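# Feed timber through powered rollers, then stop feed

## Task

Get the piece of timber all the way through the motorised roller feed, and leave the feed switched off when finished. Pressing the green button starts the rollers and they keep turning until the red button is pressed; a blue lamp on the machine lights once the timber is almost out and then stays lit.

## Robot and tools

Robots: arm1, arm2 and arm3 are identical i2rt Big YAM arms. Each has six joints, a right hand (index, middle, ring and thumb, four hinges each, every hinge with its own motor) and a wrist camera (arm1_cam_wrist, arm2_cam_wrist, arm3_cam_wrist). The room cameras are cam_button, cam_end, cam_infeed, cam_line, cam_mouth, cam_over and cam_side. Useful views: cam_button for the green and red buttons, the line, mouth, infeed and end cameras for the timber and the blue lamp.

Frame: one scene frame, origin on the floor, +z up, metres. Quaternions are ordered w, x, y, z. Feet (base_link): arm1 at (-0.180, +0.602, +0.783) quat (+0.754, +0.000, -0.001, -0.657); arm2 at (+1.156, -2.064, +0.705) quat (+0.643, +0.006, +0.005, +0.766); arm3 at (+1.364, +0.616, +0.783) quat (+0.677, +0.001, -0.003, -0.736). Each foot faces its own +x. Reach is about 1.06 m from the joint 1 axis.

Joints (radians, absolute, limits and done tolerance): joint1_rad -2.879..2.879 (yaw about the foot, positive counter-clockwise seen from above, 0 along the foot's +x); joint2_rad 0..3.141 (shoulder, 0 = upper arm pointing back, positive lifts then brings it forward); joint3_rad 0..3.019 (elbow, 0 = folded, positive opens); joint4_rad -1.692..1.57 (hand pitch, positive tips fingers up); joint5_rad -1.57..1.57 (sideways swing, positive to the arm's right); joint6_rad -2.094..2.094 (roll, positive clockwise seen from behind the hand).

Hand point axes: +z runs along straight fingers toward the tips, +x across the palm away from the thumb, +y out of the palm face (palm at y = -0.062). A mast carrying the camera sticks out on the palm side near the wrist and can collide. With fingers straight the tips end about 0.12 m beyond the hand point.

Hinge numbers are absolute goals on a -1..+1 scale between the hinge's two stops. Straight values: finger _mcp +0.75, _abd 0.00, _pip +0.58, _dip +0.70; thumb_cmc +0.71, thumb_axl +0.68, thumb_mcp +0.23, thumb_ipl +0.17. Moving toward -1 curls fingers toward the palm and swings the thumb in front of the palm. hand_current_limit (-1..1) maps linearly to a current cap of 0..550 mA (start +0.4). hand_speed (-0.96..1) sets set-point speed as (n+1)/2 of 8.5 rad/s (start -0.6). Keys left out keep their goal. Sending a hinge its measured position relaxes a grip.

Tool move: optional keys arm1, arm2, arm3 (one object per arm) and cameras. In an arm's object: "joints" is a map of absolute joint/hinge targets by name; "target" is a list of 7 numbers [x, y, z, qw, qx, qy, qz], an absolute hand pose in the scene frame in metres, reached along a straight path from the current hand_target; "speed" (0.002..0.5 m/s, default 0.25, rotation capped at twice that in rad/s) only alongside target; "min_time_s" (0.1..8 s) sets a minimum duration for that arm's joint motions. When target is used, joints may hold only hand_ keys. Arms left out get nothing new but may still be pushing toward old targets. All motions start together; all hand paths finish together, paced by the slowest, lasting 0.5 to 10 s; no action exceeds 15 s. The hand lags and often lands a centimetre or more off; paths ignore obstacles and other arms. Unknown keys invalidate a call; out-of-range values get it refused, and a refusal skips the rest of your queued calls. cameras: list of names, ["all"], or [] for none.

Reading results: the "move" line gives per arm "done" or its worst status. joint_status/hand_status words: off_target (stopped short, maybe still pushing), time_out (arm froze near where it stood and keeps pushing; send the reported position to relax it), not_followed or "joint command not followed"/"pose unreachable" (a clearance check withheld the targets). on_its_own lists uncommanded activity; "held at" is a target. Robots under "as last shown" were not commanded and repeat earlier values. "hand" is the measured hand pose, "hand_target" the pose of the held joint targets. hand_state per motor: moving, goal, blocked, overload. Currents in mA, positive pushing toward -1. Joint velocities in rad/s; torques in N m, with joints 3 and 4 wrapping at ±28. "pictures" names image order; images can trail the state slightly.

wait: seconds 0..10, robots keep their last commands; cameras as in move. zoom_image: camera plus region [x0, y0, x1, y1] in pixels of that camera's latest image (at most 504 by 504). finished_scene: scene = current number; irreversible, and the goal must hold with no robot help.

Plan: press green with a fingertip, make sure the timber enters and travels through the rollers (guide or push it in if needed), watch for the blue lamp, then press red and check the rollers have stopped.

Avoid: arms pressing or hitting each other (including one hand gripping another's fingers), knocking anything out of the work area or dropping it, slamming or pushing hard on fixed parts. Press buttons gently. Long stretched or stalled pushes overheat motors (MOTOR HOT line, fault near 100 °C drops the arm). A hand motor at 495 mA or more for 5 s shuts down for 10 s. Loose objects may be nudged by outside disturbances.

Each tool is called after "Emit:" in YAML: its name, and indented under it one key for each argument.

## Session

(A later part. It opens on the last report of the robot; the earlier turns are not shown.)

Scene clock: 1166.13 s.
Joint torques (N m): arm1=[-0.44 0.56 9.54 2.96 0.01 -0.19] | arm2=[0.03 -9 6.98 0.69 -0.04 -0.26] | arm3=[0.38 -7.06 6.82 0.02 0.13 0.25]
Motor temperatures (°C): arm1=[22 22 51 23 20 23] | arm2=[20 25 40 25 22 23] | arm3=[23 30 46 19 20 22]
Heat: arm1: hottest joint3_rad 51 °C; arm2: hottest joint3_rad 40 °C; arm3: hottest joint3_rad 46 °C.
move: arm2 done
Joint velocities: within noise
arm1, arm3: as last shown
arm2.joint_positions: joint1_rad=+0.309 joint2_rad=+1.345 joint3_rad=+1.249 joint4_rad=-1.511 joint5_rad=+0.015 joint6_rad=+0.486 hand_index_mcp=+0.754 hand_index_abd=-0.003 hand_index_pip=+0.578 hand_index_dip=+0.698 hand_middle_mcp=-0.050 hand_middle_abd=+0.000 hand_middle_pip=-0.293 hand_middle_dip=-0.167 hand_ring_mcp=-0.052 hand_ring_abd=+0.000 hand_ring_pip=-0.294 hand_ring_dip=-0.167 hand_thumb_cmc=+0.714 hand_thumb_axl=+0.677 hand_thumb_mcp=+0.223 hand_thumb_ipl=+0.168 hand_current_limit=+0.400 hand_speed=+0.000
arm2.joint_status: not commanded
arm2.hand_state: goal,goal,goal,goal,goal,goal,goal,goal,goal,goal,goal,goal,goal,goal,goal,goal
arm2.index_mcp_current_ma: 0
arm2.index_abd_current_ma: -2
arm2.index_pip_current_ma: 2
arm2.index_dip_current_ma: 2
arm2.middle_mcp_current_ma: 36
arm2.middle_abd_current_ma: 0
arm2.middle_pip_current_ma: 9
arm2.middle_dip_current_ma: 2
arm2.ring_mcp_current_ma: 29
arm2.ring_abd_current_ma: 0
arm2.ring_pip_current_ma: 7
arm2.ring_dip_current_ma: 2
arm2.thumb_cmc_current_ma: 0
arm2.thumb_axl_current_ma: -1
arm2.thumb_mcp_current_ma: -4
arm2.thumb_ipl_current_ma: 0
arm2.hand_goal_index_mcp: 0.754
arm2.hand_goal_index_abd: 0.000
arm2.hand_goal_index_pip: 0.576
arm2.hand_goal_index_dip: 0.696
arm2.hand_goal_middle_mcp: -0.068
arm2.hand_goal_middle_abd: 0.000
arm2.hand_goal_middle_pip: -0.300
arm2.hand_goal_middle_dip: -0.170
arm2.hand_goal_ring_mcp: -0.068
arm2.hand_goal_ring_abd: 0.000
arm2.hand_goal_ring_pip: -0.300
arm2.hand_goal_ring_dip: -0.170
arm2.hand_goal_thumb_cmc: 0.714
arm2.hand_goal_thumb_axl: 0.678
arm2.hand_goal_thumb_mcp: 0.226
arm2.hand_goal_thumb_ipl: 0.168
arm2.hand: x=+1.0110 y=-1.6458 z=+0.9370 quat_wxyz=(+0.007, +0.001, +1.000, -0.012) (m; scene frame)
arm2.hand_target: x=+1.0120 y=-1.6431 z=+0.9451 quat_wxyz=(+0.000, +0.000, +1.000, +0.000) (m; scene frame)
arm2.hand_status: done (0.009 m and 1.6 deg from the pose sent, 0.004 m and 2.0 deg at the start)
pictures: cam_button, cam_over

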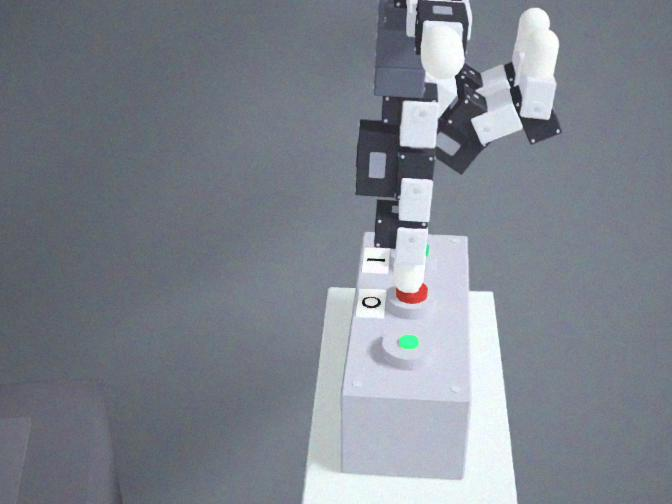

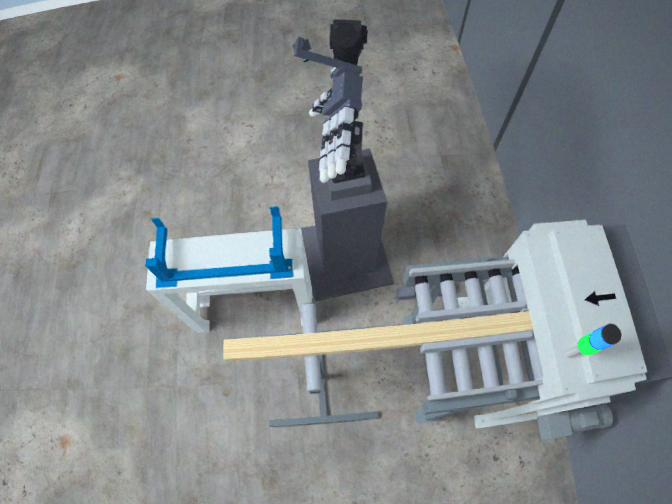

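Emit:
zoom_image:
  camera: "cam_over"
  region: [400, 210, 652, 462]

Emit:
move:
  cameras: ["cam_end", "cam_mouth", "cam_line", "arm1_cam_wrist"]

Emit:
zoom_image:
  camera: "cam_mouth"
  region: [150, 80, 402, 268]

Scaled by 2.000 from the camera's 672x504 image, which has a finer 960x720 frame.

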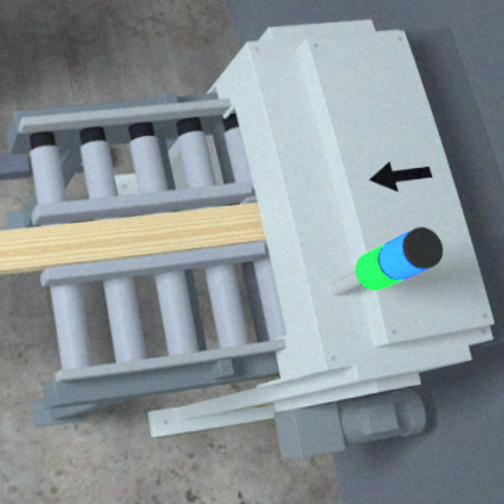

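Scene clock: 1184.07 s.
Joint torques (N m): arm1=[-0.44 0.5 9.54 2.95 0.01 -0.18] | arm2=[-0.67 -9.35 7.06 0.77 -0.01 -0.25] | arm3=[0.44 -7 6.79 0.03 0.12 0.25]
Motor temperatures (°C): arm1=[22 22 51 23 20 23] | arm2=[20 25 40 25 22 23] | arm3=[23 30 44 19 20 22]
Heat: arm1: hottest joint3_rad 51 °C; arm2: hottest joint3_rad 40 °C; arm3: hottest joint3_rad 44 °C.
Joint velocities: within noise
arm1.joint_positions: joint1_rad=-0.288 joint2_rad=+0.584 joint3_rad=+1.318 joint4_rad=-1.023 joint5_rad=+0.037 joint6_rad=+1.119 hand_index_mcp=+0.755 hand_index_abd=+0.001 hand_index_pip=+0.577 hand_index_dip=+0.696 hand_middle_mcp=+0.755 hand_middle_abd=+0.001 hand_middle_pip=+0.577 hand_middle_dip=+0.696 hand_ring_mcp=+0.755 hand_ring_abd=+0.001 hand_ring_pip=+0.577 hand_ring_dip=+0.696 hand_thumb_cmc=+0.715 hand_thumb_axl=+0.677 hand_thumb_mcp=+0.225 hand_thumb_ipl=+0.168 hand_current_limit=+0.400 hand_speed=-0.600
arm1.joint_status: not commanded
arm1.hand_state: goal,goal,goal,goal,goal,goal,goal,goal,goal,goal,goal,goal,goal,goal,goal,goal
arm1.index_mcp_current_ma: 6
arm1.index_abd_current_ma: 3
arm1.index_pip_current_ma: 4
arm1.index_dip_current_ma: 0
arm1.middle_mcp_current_ma: 6
arm1.middle_abd_current_ma: 3
arm1.middle_pip_current_ma: 4
arm1.middle_dip_current_ma: 0
arm1.ring_mcp_current_ma: 6
arm1.ring_abd_current_ma: 4
arm1.ring_pip_current_ma: 4
arm1.ring_dip_current_ma: 0
arm1.thumb_cmc_current_ma: 4
arm1.thumb_axl_current_ma: -4
arm1.thumb_mcp_current_ma: -4
arm1.thumb_ipl_current_ma: -2
arm1.hand_goal_index_mcp: 0.754
arm1.hand_goal_index_abd: 0.000
arm1.hand_goal_index_pip: 0.576
arm1.hand_goal_index_dip: 0.696
arm1.hand_goal_middle_mcp: 0.754
arm1.hand_goal_middle_abd: 0.000
arm1.hand_goal_middle_pip: 0.576
arm1.hand_goal_middle_dip: 0.696
arm1.hand_goal_ring_mcp: 0.754
arm1.hand_goal_ring_abd: 0.000
arm1.hand_goal_ring_pip: 0.576
arm1.hand_goal_ring_dip: 0.696
arm1.hand_goal_thumb_cmc: 0.714
arm1.hand_goal_thumb_axl: 0.678
arm1.hand_goal_thumb_mcp: 0.226
arm1.hand_goal_thumb_ipl: 0.168
arm1.hand: x=-0.3142 y=+0.3541 z=+1.3818 quat_wxyz=(+0.536, +0.638, -0.485, +0.266) (m; scene frame)
arm1.hand_target: x=-0.3137 y=+0.3576 z=+1.3979 quat_wxyz=(+0.552, +0.627, -0.477, +0.274) (m; scene frame)
arm1.hand_status: not commanded
arm2.joint_positions: joint1_rad=+0.309 joint2_rad=+1.345 joint3_rad=+1.249 joint4_rad=-1.511 joint5_rad=+0.015 joint6_rad=+0.486 hand_index_mcp=+0.754 hand_index_abd=-0.003 hand_index_pip=+0.578 hand_index_dip=+0.698 hand_middle_mcp=-0.050 hand_middle_abd=+0.000 hand_middle_pip=-0.293 hand_middle_dip=-0.167 hand_ring_mcp=-0.052 hand_ring_abd=+0.000 hand_ring_pip=-0.294 hand_ring_dip=-0.167 hand_thumb_cmc=+0.714 hand_thumb_axl=+0.677 hand_thumb_mcp=+0.223 hand_thumb_ipl=+0.168 hand_current_limit=+0.400 hand_speed=+0.000
arm2.joint_status: not commanded
arm2.hand_state: goal,goal,goal,goal,goal,goal,goal,goal,goal,goal,goal,goal,goal,goal,goal,goal
arm2.index_mcp_current_ma: 0
arm2.index_abd_current_ma: -2
arm2.index_pip_current_ma: 2
arm2.index_dip_current_ma: 2
arm2.middle_mcp_current_ma: 36
arm2.middle_abd_current_ma: 0
arm2.middle_pip_current_ma: 9
arm2.middle_dip_current_ma: 2
arm2.ring_mcp_current_ma: 29
arm2.ring_abd_current_ma: 0
arm2.ring_pip_current_ma: 7
arm2.ring_dip_current_ma: 2
arm2.thumb_cmc_current_ma: 0
arm2.thumb_axl_current_ma: -1
arm2.thumb_mcp_current_ma: -4
arm2.thumb_ipl_current_ma: 0
arm2.hand_goal_index_mcp: 0.754
arm2.hand_goal_index_abd: 0.000
arm2.hand_goal_index_pip: 0.576
arm2.hand_goal_index_dip: 0.696
arm2.hand_goal_middle_mcp: -0.068
arm2.hand_goal_middle_abd: 0.000
arm2.hand_goal_middle_pip: -0.300
arm2.hand_goal_middle_dip: -0.170
arm2.hand_goal_ring_mcp: -0.068
arm2.hand_goal_ring_abd: 0.000
arm2.hand_goal_ring_pip: -0.300
arm2.hand_goal_ring_dip: -0.170
arm2.hand_goal_thumb_cmc: 0.714
arm2.hand_goal_thumb_axl: 0.678
arm2.hand_goal_thumb_mcp: 0.226
arm2.hand_goal_thumb_ipl: 0.168
arm2.hand: x=+1.0110 y=-1.6458 z=+0.9370 quat_wxyz=(+0.007, +0.001, +1.000, -0.012) (m; scene frame)
arm2.hand_target: x=+1.0120 y=-1.6431 z=+0.9451 quat_wxyz=(+0.000, +0.000, +1.000, +0.000) (m; scene frame)
arm2.hand_status: done (0.009 m and 1.6 deg from the pose sent, 0.004 m and 2.0 deg at the start)
arm3.joint_positions: joint1_rad=+0.233 joint2_rad=+1.209 joint3_rad=+0.915 joint4_rad=-1.295 joint5_rad=+0.004 joint6_rad=+0.147 hand_index_mcp=+0.758 hand_index_abd=-0.001 hand_index_pip=-0.793 hand_index_dip=+0.624 hand_middle_mcp=+0.757 hand_middle_abd=+0.000 hand_middle_pip=-0.793 hand_middle_dip=+0.623 hand_ring_mcp=+0.757 hand_ring_abd=+0.002 hand_ring_pip=-0.793 hand_ring_dip=+0.623 hand_thumb_cmc=+0.712 hand_thumb_axl=+0.680 hand_thumb_mcp=+0.217 hand_thumb_ipl=+0.164 hand_current_limit=+0.700 hand_speed=-0.600
arm3.joint_status: not commanded
arm3.hand_state: goal,goal,goal,goal,goal,goal,goal,goal,goal,goal,goal,goal,goal,goal,goal,goal
arm3.index_mcp_current_ma: 1
arm3.index_abd_current_ma: 0
arm3.index_pip_current_ma: 3
arm3.index_dip_current_ma: 1
arm3.middle_mcp_current_ma: 1
arm3.middle_abd_current_ma: 0
arm3.middle_pip_current_ma: 2
arm3.middle_dip_current_ma: 1
arm3.ring_mcp_current_ma: 1
arm3.ring_abd_current_ma: 0
arm3.ring_pip_current_ma: 2
arm3.ring_dip_current_ma: 1
arm3.thumb_cmc_current_ma: 0
arm3.thumb_axl_current_ma: 0
arm3.thumb_mcp_current_ma: -6
arm3.thumb_ipl_current_ma: -1
arm3.hand_goal_index_mcp: 0.754
arm3.hand_goal_index_abd: 0.000
arm3.hand_goal_index_pip: -0.800
arm3.hand_goal_index_dip: 0.620
arm3.hand_goal_middle_mcp: 0.754
arm3.hand_goal_middle_abd: 0.000
arm3.hand_goal_middle_pip: -0.800
arm3.hand_goal_middle_dip: 0.620
arm3.hand_goal_ring_mcp: 0.754
arm3.hand_goal_ring_abd: 0.000
arm3.hand_goal_ring_pip: -0.800
arm3.hand_goal_ring_dip: 0.620
arm3.hand_goal_thumb_cmc: 0.714
arm3.hand_goal_thumb_axl: 0.678
arm3.hand_goal_thumb_mcp: 0.226
arm3.hand_goal_thumb_ipl: 0.168
arm3.hand: x=+1.3866 y=+0.2219 z=+0.9334 quat_wxyz=(-0.007, +1.000, +0.002, +0.000) (m; scene frame)
arm3.hand_target: x=+1.3873 y=+0.2302 z=+0.9296 quat_wxyz=(-0.014, +1.000, +0.000, -0.002) (m; scene frame)
arm3.hand_status: not commanded
pictures: arm1_cam_wrist, cam_end, cam_line, cam_mouth

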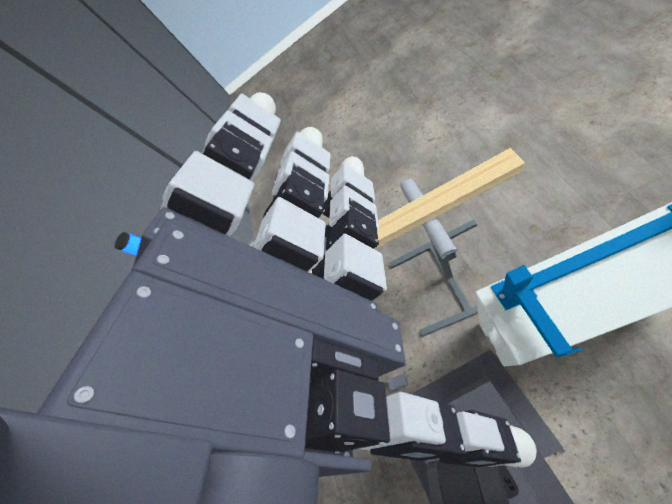

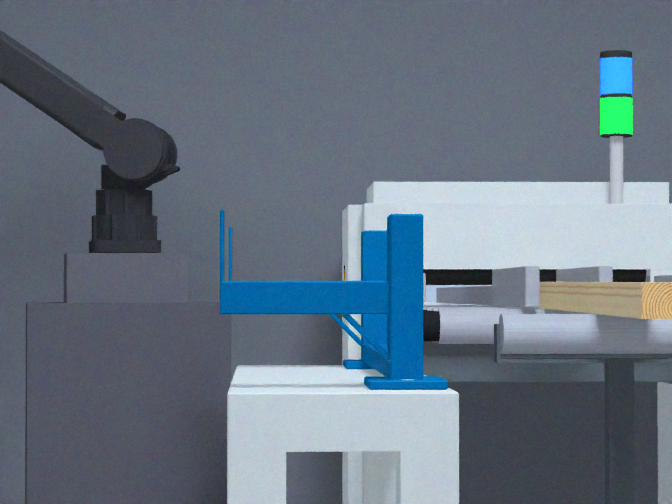

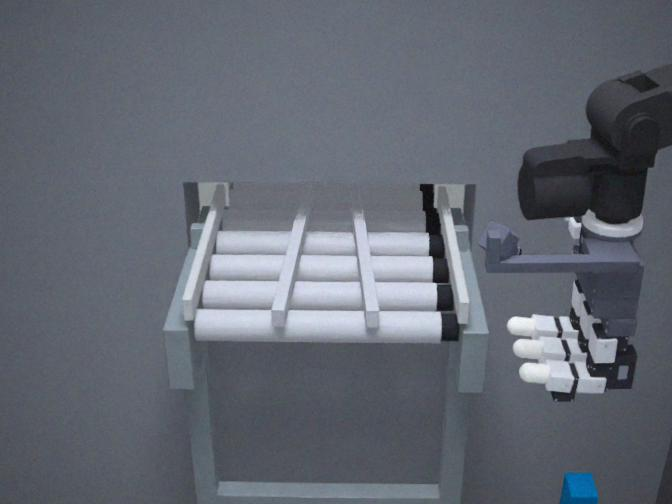

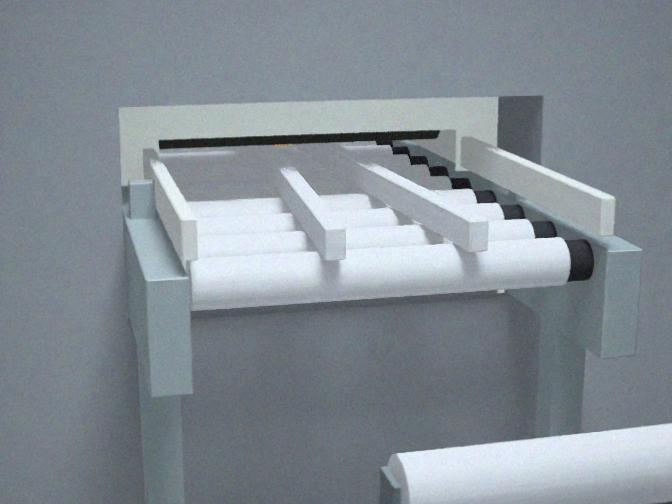

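Scaled by 2.000 from the camera's 672x504 image, which has a finer 960x720 frame.

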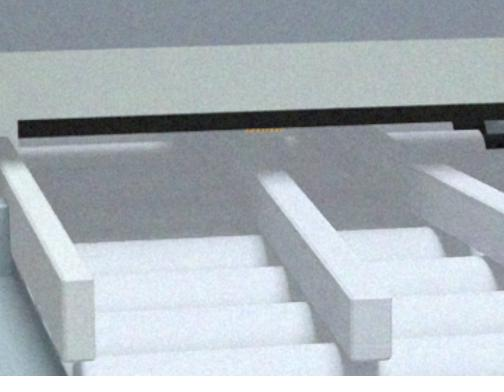

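Emit:
move:
  arm1: {"target": [-0.15, 0.15, 1.05, 0, 1, 0, 0], "speed": 0.3, "joints": {"hand_speed": 0.0, "hand_current_limit": 0.7, "hand_index_pip": -0.737, "hand_index_dip": 0.62, "hand_middle_pip": -0.737, "hand_middle_dip": 0.62, "hand_ring_pip": -0.737, "hand_ring_dip": 0.62, "hand_thumb_cmc": 0.5}}
  cameras: ["cam_over"]

Emit:
move:
  arm1: {"target": [-0.145, 0.12, 0.752, 0, 1, 0, 0], "speed": 0.25}
  cameras: ["cam_over", "cam_side", "arm1_cam_wrist"]

Scene clock: 1233.43 s.
Joint torques (N m): arm1=[0.38 -8.47 12.31 -0.1 0.13 -0.22] | arm2=[-0.26 -9 7.25 0.83 -0.01 -0.28] | arm3=[0.21 -7.12 6.82 0.05 0.11 0.26]
Motor temperatures (°C): arm1=[22 22 51 23 20 23] | arm2=[20 25 41 25 22 23] | arm3=[23 30 42 19 19 22]
Heat: arm1: hottest joint3_rad 51 °C; arm2: hottest joint3_rad 41 °C; arm3: hottest joint3_rad 42 °C.
move: arm1 off_target
Joint velocities: within noise
arm1.joint_positions: joint1_rad=+0.001 joint2_rad=+1.289 joint3_rad=+1.248 joint4_rad=-1.557 joint5_rad=+0.000 joint6_rad=+0.162 hand_index_mcp=+0.756 hand_index_abd=+0.001 hand_index_pip=-0.731 hand_index_dip=+0.623 hand_middle_mcp=+0.756 hand_middle_abd=+0.001 hand_middle_pip=-0.732 hand_middle_dip=+0.623 hand_ring_mcp=+0.756 hand_ring_abd=+0.001 hand_ring_pip=-0.732 hand_ring_dip=+0.623 hand_thumb_cmc=+0.501 hand_thumb_axl=+0.677 hand_thumb_mcp=+0.224 hand_thumb_ipl=+0.168 hand_current_limit=+0.700 hand_speed=+0.000
arm1.joint_status: all done
arm1.hand_state: goal,goal,goal,goal,goal,goal,goal,goal,goal,goal,goal,goal,goal,goal,goal,goal
arm1.index_mcp_current_ma: 11
arm1.index_abd_current_ma: 3
arm1.index_pip_current_ma: 27
arm1.index_dip_current_ma: 13
arm1.middle_mcp_current_ma: 11
arm1.middle_abd_current_ma: 3
arm1.middle_pip_current_ma: 21
arm1.middle_dip_current_ma: 13
arm1.ring_mcp_current_ma: 11
arm1.ring_abd_current_ma: 4
arm1.ring_pip_current_ma: 21
arm1.ring_dip_current_ma: 13
arm1.thumb_cmc_current_ma: 7
arm1.thumb_axl_current_ma: -4
arm1.thumb_mcp_current_ma: -16
arm1.thumb_ipl_current_ma: -2
arm1.hand_goal_index_mcp: 0.754
arm1.hand_goal_index_abd: 0.000
arm1.hand_goal_index_pip: -0.736
arm1.hand_goal_index_dip: 0.620
arm1.hand_goal_middle_mcp: 0.754
arm1.hand_goal_middle_abd: 0.000
arm1.hand_goal_middle_pip: -0.736
arm1.hand_goal_middle_dip: 0.620
arm1.hand_goal_ring_mcp: 0.754
arm1.hand_goal_ring_abd: 0.000
arm1.hand_goal_ring_pip: -0.736
arm1.hand_goal_ring_dip: 0.620
arm1.hand_goal_thumb_cmc: 0.500
arm1.hand_goal_thumb_axl: 0.678
arm1.hand_goal_thumb_mcp: 0.226
arm1.hand_goal_thumb_ipl: 0.168
arm1.hand: x=-0.1575 y=+0.1645 z=+1.0320 quat_wxyz=(-0.013, +1.000, -0.012, -0.001) (m; scene frame)
arm1.hand_target: x=-0.1501 y=+0.1509 z=+1.0499 quat_wxyz=(+0.001, +1.000, +0.000, +0.000) (m; scene frame)
arm1.hand_status: off_target (0.024 m and 2.0 deg from the pose sent, 0.423 m and 100.8 deg at the start)
arm2, arm3: as last shown
pictures: cam_over

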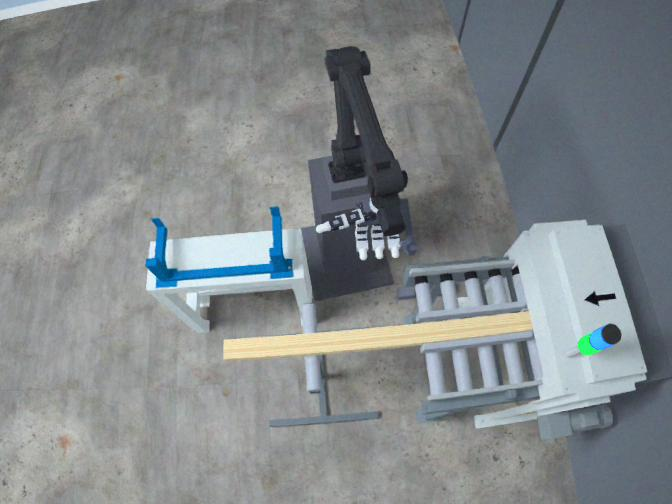

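Scene clock: 1235.47 s.
Joint torques (N m): arm1=[0.38 -11.11 5.67 0.87 0.12 -0.21] | arm2=[-0.44 -9.23 6.9 0.7 -0.01 -0.24] | arm3=[0.32 -7 6.8 0.03 0.12 0.25]
Motor temperatures (°C): arm1=[22 22 50 23 20 23] | arm2=[20 25 41 25 22 23] | arm3=[23 30 42 19 19 22]
Heat: arm1: hottest joint3_rad 50 °C; arm2: hottest joint3_rad 41 °C; arm3: hottest joint3_rad 42 °C.
move: arm1 off_target
Joint velocities: within noise
arm1.joint_positions: joint1_rad=+0.001 joint2_rad=+1.686 joint3_rad=+0.886 joint4_rad=-0.762 joint5_rad=+0.000 joint6_rad=+0.160 hand_index_mcp=+0.756 hand_index_abd=+0.001 hand_index_pip=-0.731 hand_index_dip=+0.623 hand_middle_mcp=+0.756 hand_middle_abd=+0.001 hand_middle_pip=-0.732 hand_middle_dip=+0.623 hand_ring_mcp=+0.756 hand_ring_abd=+0.001 hand_ring_pip=-0.732 hand_ring_dip=+0.623 hand_thumb_cmc=+0.501 hand_thumb_axl=+0.677 hand_thumb_mcp=+0.223 hand_thumb_ipl=+0.168 hand_current_limit=+0.700 hand_speed=+0.000
arm1.joint_status: not commanded
arm1.hand_state: goal,goal,goal,goal,goal,goal,goal,goal,goal,goal,goal,goal,goal,goal,goal,goal
arm1.index_mcp_current_ma: 11
arm1.index_abd_current_ma: 3
arm1.index_pip_current_ma: 27
arm1.index_dip_current_ma: 13
arm1.middle_mcp_current_ma: 11
arm1.middle_abd_current_ma: 3
arm1.middle_pip_current_ma: 21
arm1.middle_dip_current_ma: 13
arm1.ring_mcp_current_ma: 11
arm1.ring_abd_current_ma: 4
arm1.ring_pip_current_ma: 21
arm1.ring_dip_current_ma: 13
arm1.thumb_cmc_current_ma: 7
arm1.thumb_axl_current_ma: -4
arm1.thumb_mcp_current_ma: -17
arm1.thumb_ipl_current_ma: -2
arm1.hand_goal_index_mcp: 0.754
arm1.hand_goal_index_abd: 0.000
arm1.hand_goal_index_pip: -0.736
arm1.hand_goal_index_dip: 0.620
arm1.hand_goal_middle_mcp: 0.754
arm1.hand_goal_middle_abd: 0.000
arm1.hand_goal_middle_pip: -0.736
arm1.hand_goal_middle_dip: 0.620
arm1.hand_goal_ring_mcp: 0.754
arm1.hand_goal_ring_abd: 0.000
arm1.hand_goal_ring_pip: -0.736
arm1.hand_goal_ring_dip: 0.620
arm1.hand_goal_thumb_cmc: 0.500
arm1.hand_goal_thumb_axl: 0.678
arm1.hand_goal_thumb_mcp: 0.226
arm1.hand_goal_thumb_ipl: 0.168
arm1.hand: x=-0.1506 y=+0.1198 z=+0.7622 quat_wxyz=(+0.005, +1.000, -0.011, +0.002) (m; scene frame)
arm1.hand_target: x=-0.1451 y=+0.1203 z=+0.7522 quat_wxyz=(+0.000, +1.000, +0.000, +0.000) (m; scene frame)
arm1.hand_status: off_target (0.012 m and 1.4 deg from the pose sent, 0.284 m and 2.0 deg at the start)
arm2, arm3: as last shown
pictures: arm1_cam_wrist, cam_over, cam_side

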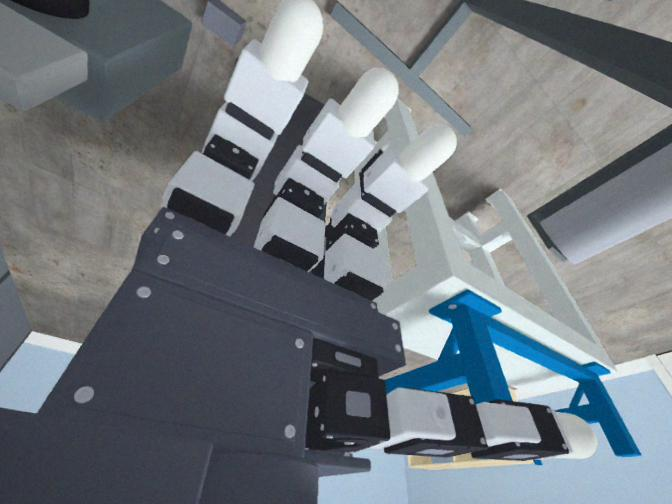

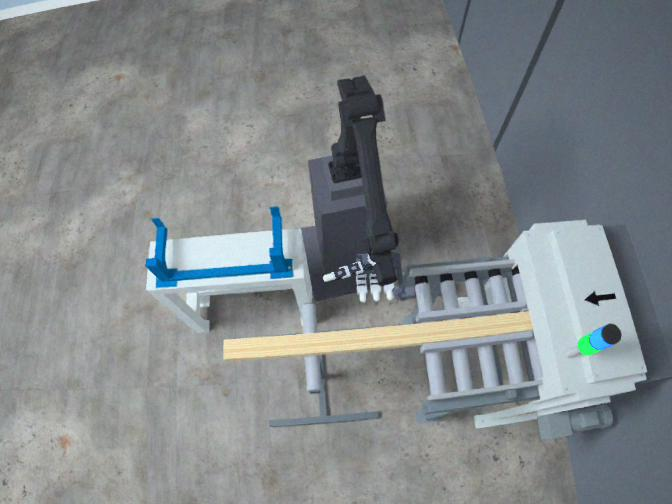

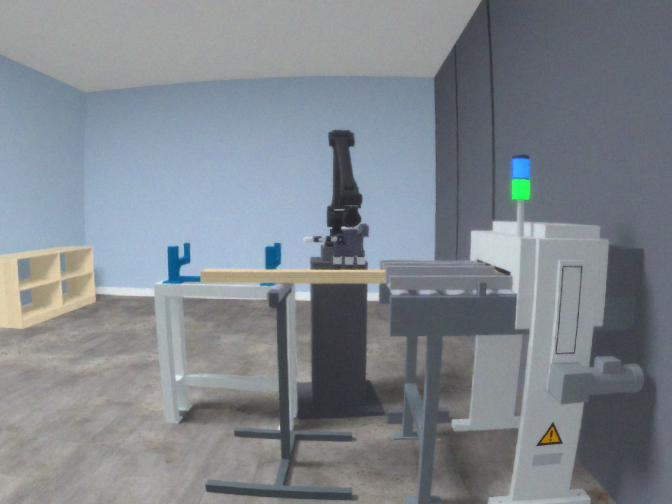

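Emit:
move:
  arm1: {"target": [-0.14, 0.11, 0.728, 0, 1, 0, 0], "speed": 0.12}

Emit:
move:
  arm1: {"target": [-0.14, 0.0, 0.732, 0, 1, 0, 0], "speed": 0.12}
  cameras: ["cam_over", "cam_end", "cam_side"]

Emit:
zoom_image:
  camera: "cam_end"
  region: [380, 180, 672, 400]

Scene clock: 1244.23 s.
Joint torques (N m): arm1=[0.62 -11.52 6.46 0.87 0.12 -0.14] | arm2=[-0.32 -9.29 7.19 0.73 -0.03 -0.25] | arm3=[0.44 -7.06 6.83 0.01 0.13 0.25]
Motor temperatures (°C): arm1=[22 22 49 23 20 23] | arm2=[20 25 41 25 22 23] | arm3=[23 30 42 19 19 22]
Heat: arm1: hottest joint3_rad 49 °C; arm2: hottest joint3_rad 41 °C; arm3: hottest joint3_rad 42 °C.
move: arm1 off_target
Joint velocities: within noise
arm1.joint_positions: joint1_rad=+0.007 joint2_rad=+1.759 joint3_rad=+0.886 joint4_rad=-0.705 joint5_rad=+0.000 joint6_rad=+0.160 hand_index_mcp=+0.756 hand_index_abd=+0.001 hand_index_pip=-0.731 hand_index_dip=+0.623 hand_middle_mcp=+0.756 hand_middle_abd=+0.001 hand_middle_pip=-0.732 hand_middle_dip=+0.623 hand_ring_mcp=+0.756 hand_ring_abd=+0.001 hand_ring_pip=-0.732 hand_ring_dip=+0.623 hand_thumb_cmc=+0.501 hand_thumb_axl=+0.677 hand_thumb_mcp=+0.223 hand_thumb_ipl=+0.168 hand_current_limit=+0.700 hand_speed=+0.000
arm1.joint_status: not commanded
arm1.hand_state: goal,goal,goal,goal,goal,goal,goal,goal,goal,goal,goal,goal,goal,goal,goal,goal
arm1.index_mcp_current_ma: 11
arm1.index_abd_current_ma: 3
arm1.index_pip_current_ma: 27
arm1.index_dip_current_ma: 13
arm1.middle_mcp_current_ma: 11
arm1.middle_abd_current_ma: 3
arm1.middle_pip_current_ma: 21
arm1.middle_dip_current_ma: 13
arm1.ring_mcp_current_ma: 11
arm1.ring_abd_current_ma: 4
arm1.ring_pip_current_ma: 21
arm1.ring_dip_current_ma: 13
arm1.thumb_cmc_current_ma: 7
arm1.thumb_axl_current_ma: -4
arm1.thumb_mcp_current_ma: -17
arm1.thumb_ipl_current_ma: -2
arm1.hand_goal_index_mcp: 0.754
arm1.hand_goal_index_abd: 0.000
arm1.hand_goal_index_pip: -0.736
arm1.hand_goal_index_dip: 0.620
arm1.hand_goal_middle_mcp: 0.754
arm1.hand_goal_middle_abd: 0.000
arm1.hand_goal_middle_pip: -0.736
arm1.hand_goal_middle_dip: 0.620
arm1.hand_goal_ring_mcp: 0.754
arm1.hand_goal_ring_abd: 0.000
arm1.hand_goal_ring_pip: -0.736
arm1.hand_goal_ring_dip: 0.620
arm1.hand_goal_thumb_cmc: 0.500
arm1.hand_goal_thumb_axl: 0.678
arm1.hand_goal_thumb_mcp: 0.226
arm1.hand_goal_thumb_ipl: 0.168
arm1.hand: x=-0.1475 y=+0.1179 z=+0.7335 quat_wxyz=(-0.002, +1.000, -0.009, +0.001) (m; scene frame)
arm1.hand_target: x=-0.1400 y=+0.1103 z=+0.7283 quat_wxyz=(+0.000, +1.000, +0.000, +0.000) (m; scene frame)
arm1.hand_status: off_target (0.012 m and 1.0 deg from the pose sent, 0.037 m and 1.5 deg at the start)
arm2, arm3: as last shown
pictures: none

Scene clock: 1245.93 s.
Joint torques (N m): arm1=[-1.44 -14.62 9.18 0.02 0.13 -0.22] | arm2=[-0.21 -9.17 6.99 0.7 -0.02 -0.27] | arm3=[0.32 -6.89 6.83 -0.02 0.13 0.25]
Motor temperatures (°C): arm1=[22 22 48 23 20 23] | arm2=[20 25 41 25 22 23] | arm3=[23 30 42 19 19 22]
Heat: arm1: hottest joint3_rad 48 °C; arm2: hottest joint3_rad 41 °C; arm3: hottest joint3_rad 42 °C.
move: arm1 off_target
Joint velocities: within noise
arm1.joint_positions: joint1_rad=-0.001 joint2_rad=+1.949 joint3_rad=+1.207 joint4_rad=-0.828 joint5_rad=+0.000 joint6_rad=+0.136 hand_index_mcp=+0.756 hand_index_abd=+0.001 hand_index_pip=-0.731 hand_index_dip=+0.623 hand_middle_mcp=+0.756 hand_middle_abd=+0.001 hand_middle_pip=-0.732 hand_middle_dip=+0.623 hand_ring_mcp=+0.756 hand_ring_abd=+0.001 hand_ring_pip=-0.732 hand_ring_dip=+0.623 hand_thumb_cmc=+0.501 hand_thumb_axl=+0.677 hand_thumb_mcp=+0.223 hand_thumb_ipl=+0.168 hand_current_limit=+0.700 hand_speed=+0.000
arm1.joint_status: not commanded
arm1.hand_state: goal,goal,goal,goal,goal,goal,goal,goal,goal,goal,goal,goal,goal,goal,goal,goal
arm1.index_mcp_current_ma: 11
arm1.index_abd_current_ma: 3
arm1.index_pip_current_ma: 27
arm1.index_dip_current_ma: 13
arm1.middle_mcp_current_ma: 11
arm1.middle_abd_current_ma: 3
arm1.middle_pip_current_ma: 21
arm1.middle_dip_current_ma: 13
arm1.ring_mcp_current_ma: 11
arm1.ring_abd_current_ma: 4
arm1.ring_pip_current_ma: 21
arm1.ring_dip_current_ma: 13
arm1.thumb_cmc_current_ma: 7
arm1.thumb_axl_current_ma: -4
arm1.thumb_mcp_current_ma: -17
arm1.thumb_ipl_current_ma: -2
arm1.hand_goal_index_mcp: 0.754
arm1.hand_goal_index_abd: 0.000
arm1.hand_goal_index_pip: -0.736
arm1.hand_goal_index_dip: 0.620
arm1.hand_goal_middle_mcp: 0.754
arm1.hand_goal_middle_abd: 0.000
arm1.hand_goal_middle_pip: -0.736
arm1.hand_goal_middle_dip: 0.620
arm1.hand_goal_ring_mcp: 0.754
arm1.hand_goal_ring_abd: 0.000
arm1.hand_goal_ring_pip: -0.736
arm1.hand_goal_ring_dip: 0.620
arm1.hand_goal_thumb_cmc: 0.500
arm1.hand_goal_thumb_axl: 0.678
arm1.hand_goal_thumb_mcp: 0.226
arm1.hand_goal_thumb_ipl: 0.168
arm1.hand: x=-0.1352 y=+0.0147 z=+0.7365 quat_wxyz=(+0.001, +1.000, +0.000, +0.001) (m; scene frame)
arm1.hand_target: x=-0.1401 y=+0.0008 z=+0.7320 quat_wxyz=(+0.000, +1.000, +0.000, +0.000) (m; scene frame)
arm1.hand_status: off_target (0.016 m and 0.2 deg from the pose sent, 0.118 m and 1.0 deg at the start)
arm2, arm3: as last shown
pictures: cam_end, cam_over, cam_side

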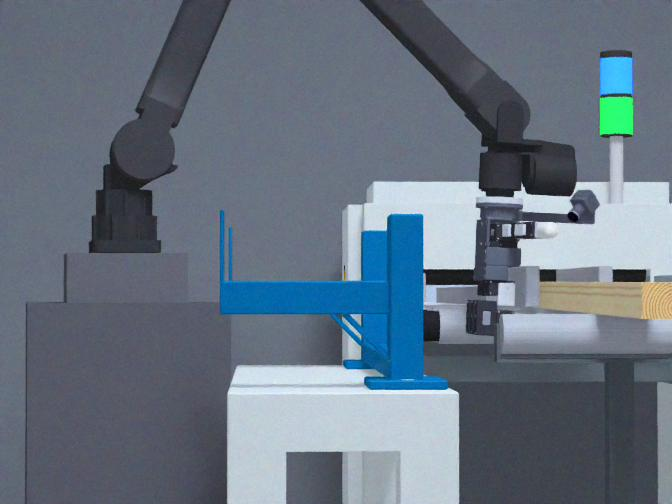

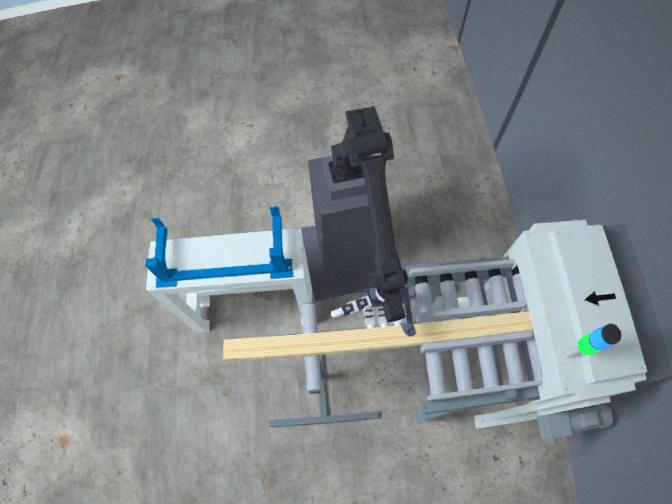

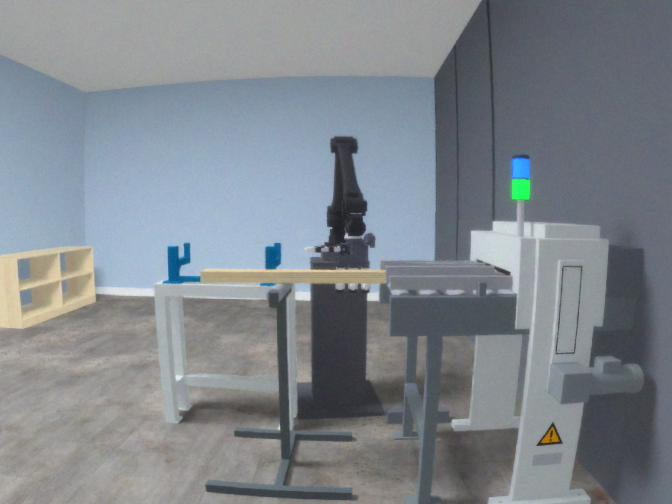

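Scaled by 1.726 from the camera's 672x504 image, which has a finer 960x720 frame.

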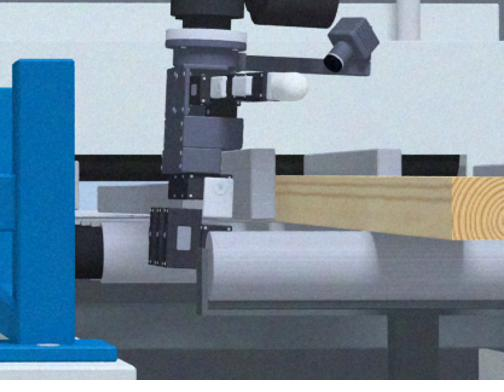

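Emit:
move:
  arm1: {"target": [-0.145, -0.078, 0.732, 0, 1, 0, 0], "speed": 0.12, "joints": {"hand_thumb_cmc": -0.571}}

Emit:
move:
  arm1: {"joints": {"hand_index_pip": -0.8, "hand_middle_pip": -0.8, "hand_ring_pip": -0.8, "hand_thumb_mcp": -0.28, "hand_thumb_ipl": -0.28}}
  cameras: ["cam_over", "arm1_cam_wrist", "cam_side"]

Scene clock: 1259.00 s.
Joint torques (N m): arm1=[-1.49 -17.2 10.78 0.25 0.1 -0.26] | arm2=[-0.26 -8.64 7.24 0.62 -0.08 -0.23] | arm3=[0.38 -7.12 6.8 0.05 0.13 0.24]
Motor temperatures (°C): arm1=[22 24 47 22 20 23] | arm2=[20 25 41 25 22 23] | arm3=[23 30 42 19 19 22]
Heat: arm1: hottest joint3_rad 47 °C; arm2: hottest joint3_rad 41 °C; arm3: hottest joint3_rad 42 °C.
move: arm1 off_target
Joint velocities: within noise
arm1.joint_positions: joint1_rad=-0.025 joint2_rad=+2.101 joint3_rad=+1.472 joint4_rad=-0.959 joint5_rad=+0.000 joint6_rad=+0.117 hand_index_mcp=+0.753 hand_index_abd=+0.001 hand_index_pip=-0.731 hand_index_dip=+0.623 hand_middle_mcp=+0.755 hand_middle_abd=+0.001 hand_middle_pip=-0.732 hand_middle_dip=+0.623 hand_ring_mcp=+0.755 hand_ring_abd=+0.001 hand_ring_pip=-0.732 hand_ring_dip=+0.623 hand_thumb_cmc=-0.568 hand_thumb_axl=+0.677 hand_thumb_mcp=+0.223 hand_thumb_ipl=+0.168 hand_current_limit=+0.700 hand_speed=+0.000
arm1.joint_status: all done
arm1.hand_state: goal,goal,goal,goal,goal,goal,goal,goal,goal,goal,goal,goal,goal,goal,goal,goal
arm1.index_mcp_current_ma: -7
arm1.index_abd_current_ma: 3
arm1.index_pip_current_ma: 27
arm1.index_dip_current_ma: 13
arm1.middle_mcp_current_ma: 7
arm1.middle_abd_current_ma: 3
arm1.middle_pip_current_ma: 21
arm1.middle_dip_current_ma: 13
arm1.ring_mcp_current_ma: 7
arm1.ring_abd_current_ma: 4
arm1.ring_pip_current_ma: 21
arm1.ring_dip_current_ma: 13
arm1.thumb_cmc_current_ma: 9
arm1.thumb_axl_current_ma: -4
arm1.thumb_mcp_current_ma: -18
arm1.thumb_ipl_current_ma: -2
arm1.hand_goal_index_mcp: 0.754
arm1.hand_goal_index_abd: 0.000
arm1.hand_goal_index_pip: -0.736
arm1.hand_goal_index_dip: 0.620
arm1.hand_goal_middle_mcp: 0.754
arm1.hand_goal_middle_abd: 0.000
arm1.hand_goal_middle_pip: -0.736
arm1.hand_goal_middle_dip: 0.620
arm1.hand_goal_ring_mcp: 0.754
arm1.hand_goal_ring_abd: 0.000
arm1.hand_goal_ring_pip: -0.736
arm1.hand_goal_ring_dip: 0.620
arm1.hand_goal_thumb_cmc: -0.570
arm1.hand_goal_thumb_axl: 0.678
arm1.hand_goal_thumb_mcp: 0.226
arm1.hand_goal_thumb_ipl: 0.168
arm1.hand: x=-0.1400 y=-0.0559 z=+0.7335 quat_wxyz=(-0.008, +1.000, -0.003, +0.000) (m; scene frame)
arm1.hand_target: x=-0.1453 y=-0.0767 z=+0.7325 quat_wxyz=(+0.001, +1.000, +0.000, +0.000) (m; scene frame)
arm1.hand_status: off_target (0.023 m and 1.0 deg from the pose sent, 0.093 m and 0.2 deg at the start)
arm2, arm3: as last shown
pictures: none

Scene clock: 1259.63 s.
Joint torques (N m): arm1=[-1.49 -17.26 10.82 0.21 0.09 -0.26] | arm2=[0.09 -9.29 7.25 0.61 -0.05 -0.25] | arm3=[0.44 -7.06 6.8 0.03 0.12 0.26]
Motor temperatures (°C): arm1=[22 24 47 22 20 23] | arm2=[20 25 41 25 22 23] | arm3=[23 30 42 19 19 22]
Heat: arm1: hottest joint3_rad 47 °C; arm2: hottest joint3_rad 41 °C; arm3: hottest joint3_rad 42 °C.
move: arm1 off_target
Joint velocities: within noise
arm1.joint_positions: joint1_rad=-0.025 joint2_rad=+2.102 joint3_rad=+1.472 joint4_rad=-0.959 joint5_rad=+0.000 joint6_rad=+0.116 hand_index_mcp=+0.750 hand_index_abd=+0.001 hand_index_pip=-0.791 hand_index_dip=+0.623 hand_middle_mcp=+0.754 hand_middle_abd=+0.001 hand_middle_pip=-0.793 hand_middle_dip=+0.623 hand_ring_mcp=+0.755 hand_ring_abd=+0.001 hand_ring_pip=-0.793 hand_ring_dip=+0.623 hand_thumb_cmc=-0.568 hand_thumb_axl=+0.678 hand_thumb_mcp=-0.173 hand_thumb_ipl=-0.225 hand_current_limit=+0.700 hand_speed=+0.000
arm1.joint_status: hand_thumb_mcp off_target (ended at -0.173, target -0.280); hand_thumb_ipl off_target (ended at -0.225, target -0.280); the others done
arm1.hand_state: goal,goal,goal,goal,goal,goal,goal,goal,goal,goal,goal,goal,goal,goal,blocked,blocked
arm1.index_mcp_current_ma: -23
arm1.index_abd_current_ma: 3
arm1.index_pip_current_ma: 45
arm1.index_dip_current_ma: 13
arm1.middle_mcp_current_ma: 0
arm1.middle_abd_current_ma: 3
arm1.middle_pip_current_ma: 36
arm1.middle_dip_current_ma: 13
arm1.ring_mcp_current_ma: 7
arm1.ring_abd_current_ma: 4
arm1.ring_pip_current_ma: 35
arm1.ring_dip_current_ma: 13
arm1.thumb_cmc_current_ma: 9
arm1.thumb_axl_current_ma: -3
arm1.thumb_mcp_current_ma: 467
arm1.thumb_ipl_current_ma: 371
arm1.hand_goal_index_mcp: 0.754
arm1.hand_goal_index_abd: 0.000
arm1.hand_goal_index_pip: -0.800
arm1.hand_goal_index_dip: 0.620
arm1.hand_goal_middle_mcp: 0.754
arm1.hand_goal_middle_abd: 0.000
arm1.hand_goal_middle_pip: -0.800
arm1.hand_goal_middle_dip: 0.620
arm1.hand_goal_ring_mcp: 0.754
arm1.hand_goal_ring_abd: 0.000
arm1.hand_goal_ring_pip: -0.800
arm1.hand_goal_ring_dip: 0.620
arm1.hand_goal_thumb_cmc: -0.570
arm1.hand_goal_thumb_axl: 0.678
arm1.hand_goal_thumb_mcp: -0.280
arm1.hand_goal_thumb_ipl: -0.280
arm1.hand: x=-0.1400 y=-0.0559 z=+0.7333 quat_wxyz=(-0.008, +1.000, -0.002, +0.000) (m; scene frame)
arm1.hand_target: x=-0.1453 y=-0.0767 z=+0.7325 quat_wxyz=(+0.001, +1.000, +0.000, +0.000) (m; scene frame)
arm1.hand_status: not commanded
arm2, arm3: as last shown
pictures: arm1_cam_wrist, cam_over, cam_side

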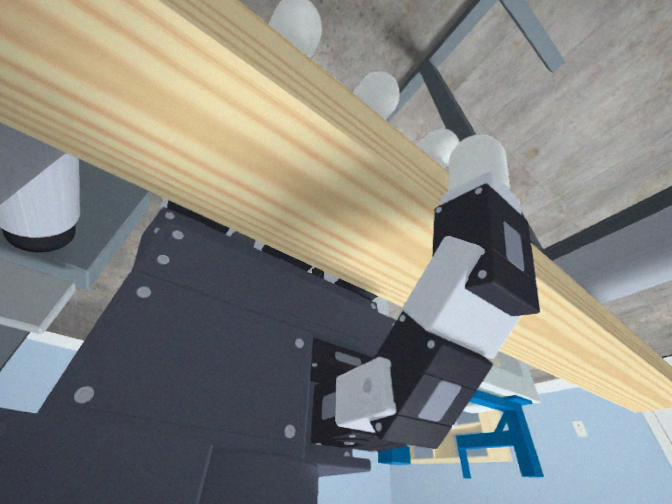

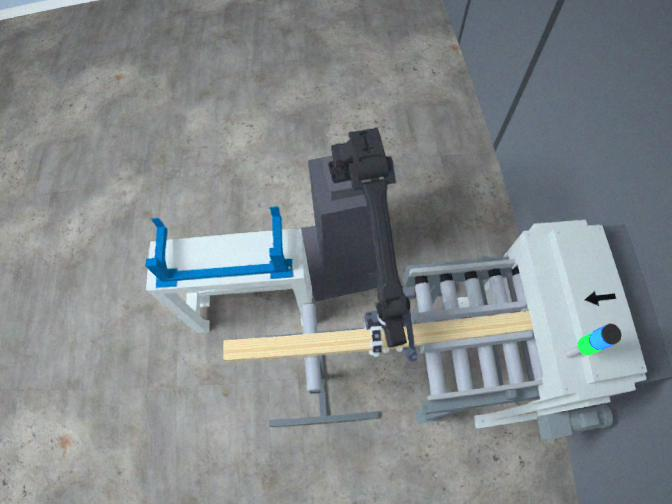

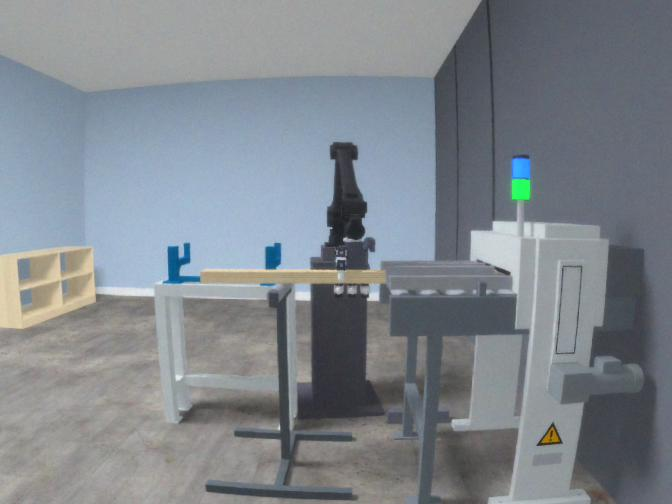

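Emit:
move:
  arm1: {"target": [-0.29, -0.068, 0.738, 0, 1, 0, 0], "speed": 0.1, "joints": {"hand_thumb_mcp": -0.24, "hand_thumb_ipl": -0.26}}
  cameras: ["cam_over", "cam_mouth", "cam_side"]

Emit:
zoom_image:
  camera: "cam_over"
  region: [350, 210, 602, 462]

Scene clock: 1268.53 s.
Joint torques (N m): arm1=[-1.44 -19.02 9.46 0.16 0.05 -0.11] | arm2=[-0.73 -9.23 7.05 0.66 -0.04 -0.25] | arm3=[0.21 -7.06 6.84 -0.01 0.12 0.25]
Motor temperatures (°C): arm1=[22 25 47 22 20 23] | arm2=[20 25 41 25 22 23] | arm3=[23 30 42 19 19 22]
Heat: arm1: hottest joint3_rad 47 °C; arm2: hottest joint3_rad 41 °C; arm3: hottest joint3_rad 42 °C.
move: arm1 off_target
Joint velocities: within noise
arm1.joint_positions: joint1_rad=-0.270 joint2_rad=+2.102 joint3_rad=+1.472 joint4_rad=-0.959 joint5_rad=+0.000 joint6_rad=-0.145 hand_index_mcp=+0.749 hand_index_abd=+0.001 hand_index_pip=-0.791 hand_index_dip=+0.623 hand_middle_mcp=+0.754 hand_middle_abd=+0.001 hand_middle_pip=-0.793 hand_middle_dip=+0.623 hand_ring_mcp=+0.755 hand_ring_abd=+0.001 hand_ring_pip=-0.793 hand_ring_dip=+0.623 hand_thumb_cmc=-0.571 hand_thumb_axl=+0.678 hand_thumb_mcp=-0.173 hand_thumb_ipl=-0.225 hand_current_limit=+0.700 hand_speed=+0.000
arm1.joint_status: hand_thumb_mcp off_target (ended at -0.173, target -0.240); hand_thumb_ipl off_target (ended at -0.225, target -0.260)
arm1.hand_state: goal,goal,goal,goal,goal,goal,goal,goal,goal,goal,goal,goal,goal,goal,blocked,blocked
arm1.index_mcp_current_ma: -25
arm1.index_abd_current_ma: 3
arm1.index_pip_current_ma: 44
arm1.index_dip_current_ma: 13
arm1.middle_mcp_current_ma: 0
arm1.middle_abd_current_ma: 3
arm1.middle_pip_current_ma: 36
arm1.middle_dip_current_ma: 13
arm1.ring_mcp_current_ma: 7
arm1.ring_abd_current_ma: 4
arm1.ring_pip_current_ma: 35
arm1.ring_dip_current_ma: 13
arm1.thumb_cmc_current_ma: -6
arm1.thumb_axl_current_ma: -1
arm1.thumb_mcp_current_ma: 438
arm1.thumb_ipl_current_ma: 236
arm1.hand_goal_index_mcp: 0.754
arm1.hand_goal_index_abd: 0.000
arm1.hand_goal_index_pip: -0.800
arm1.hand_goal_index_dip: 0.620
arm1.hand_goal_middle_mcp: 0.754
arm1.hand_goal_middle_abd: 0.000
arm1.hand_goal_middle_pip: -0.800
arm1.hand_goal_middle_dip: 0.620
arm1.hand_goal_ring_mcp: 0.754
arm1.hand_goal_ring_abd: 0.000
arm1.hand_goal_ring_pip: -0.800
arm1.hand_goal_ring_dip: 0.620
arm1.hand_goal_thumb_cmc: -0.570
arm1.hand_goal_thumb_axl: 0.678
arm1.hand_goal_thumb_mcp: -0.240
arm1.hand_goal_thumb_ipl: -0.260
arm1.hand: x=-0.2793 y=-0.0545 z=+0.7329 quat_wxyz=(-0.008, +1.000, +0.006, +0.002) (m; scene frame)
arm1.hand_target: x=-0.2899 y=-0.0674 z=+0.7383 quat_wxyz=(+0.000, +1.000, +0.000, +0.000) (m; scene frame)
arm1.hand_status: off_target (0.018 m and 1.2 deg from the pose sent, 0.151 m and 1.0 deg at the start)
arm2, arm3: as last shown
pictures: cam_mouth, cam_over, cam_side

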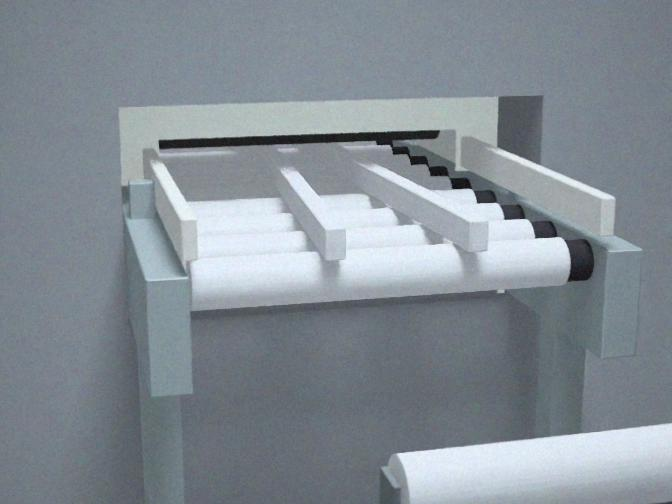

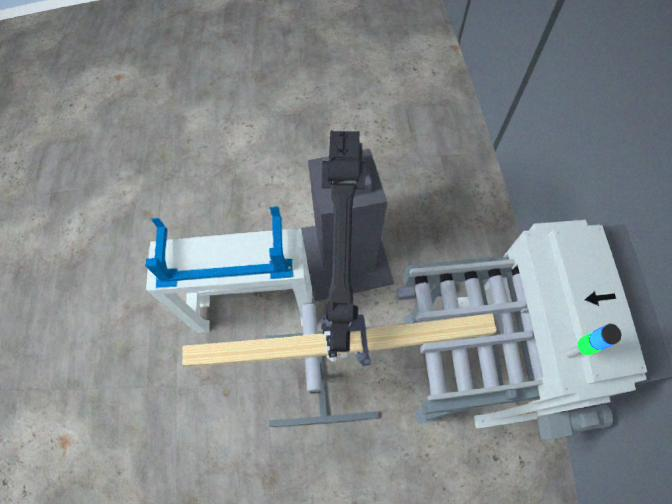

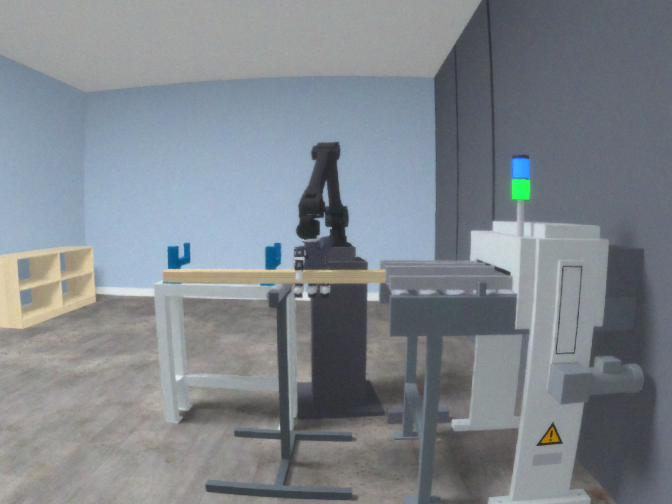

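Scaled by 2.000 from the camera's 672x504 image, which has a finer 960x720 frame.

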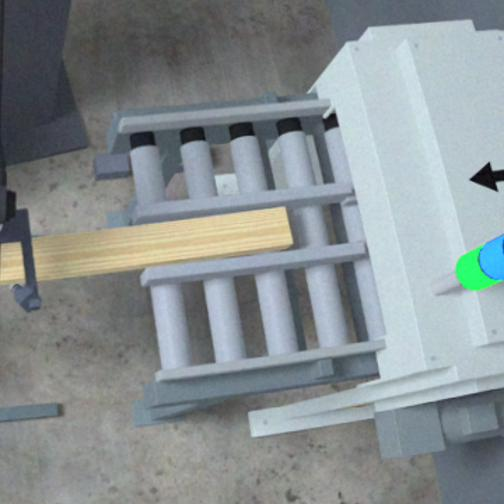

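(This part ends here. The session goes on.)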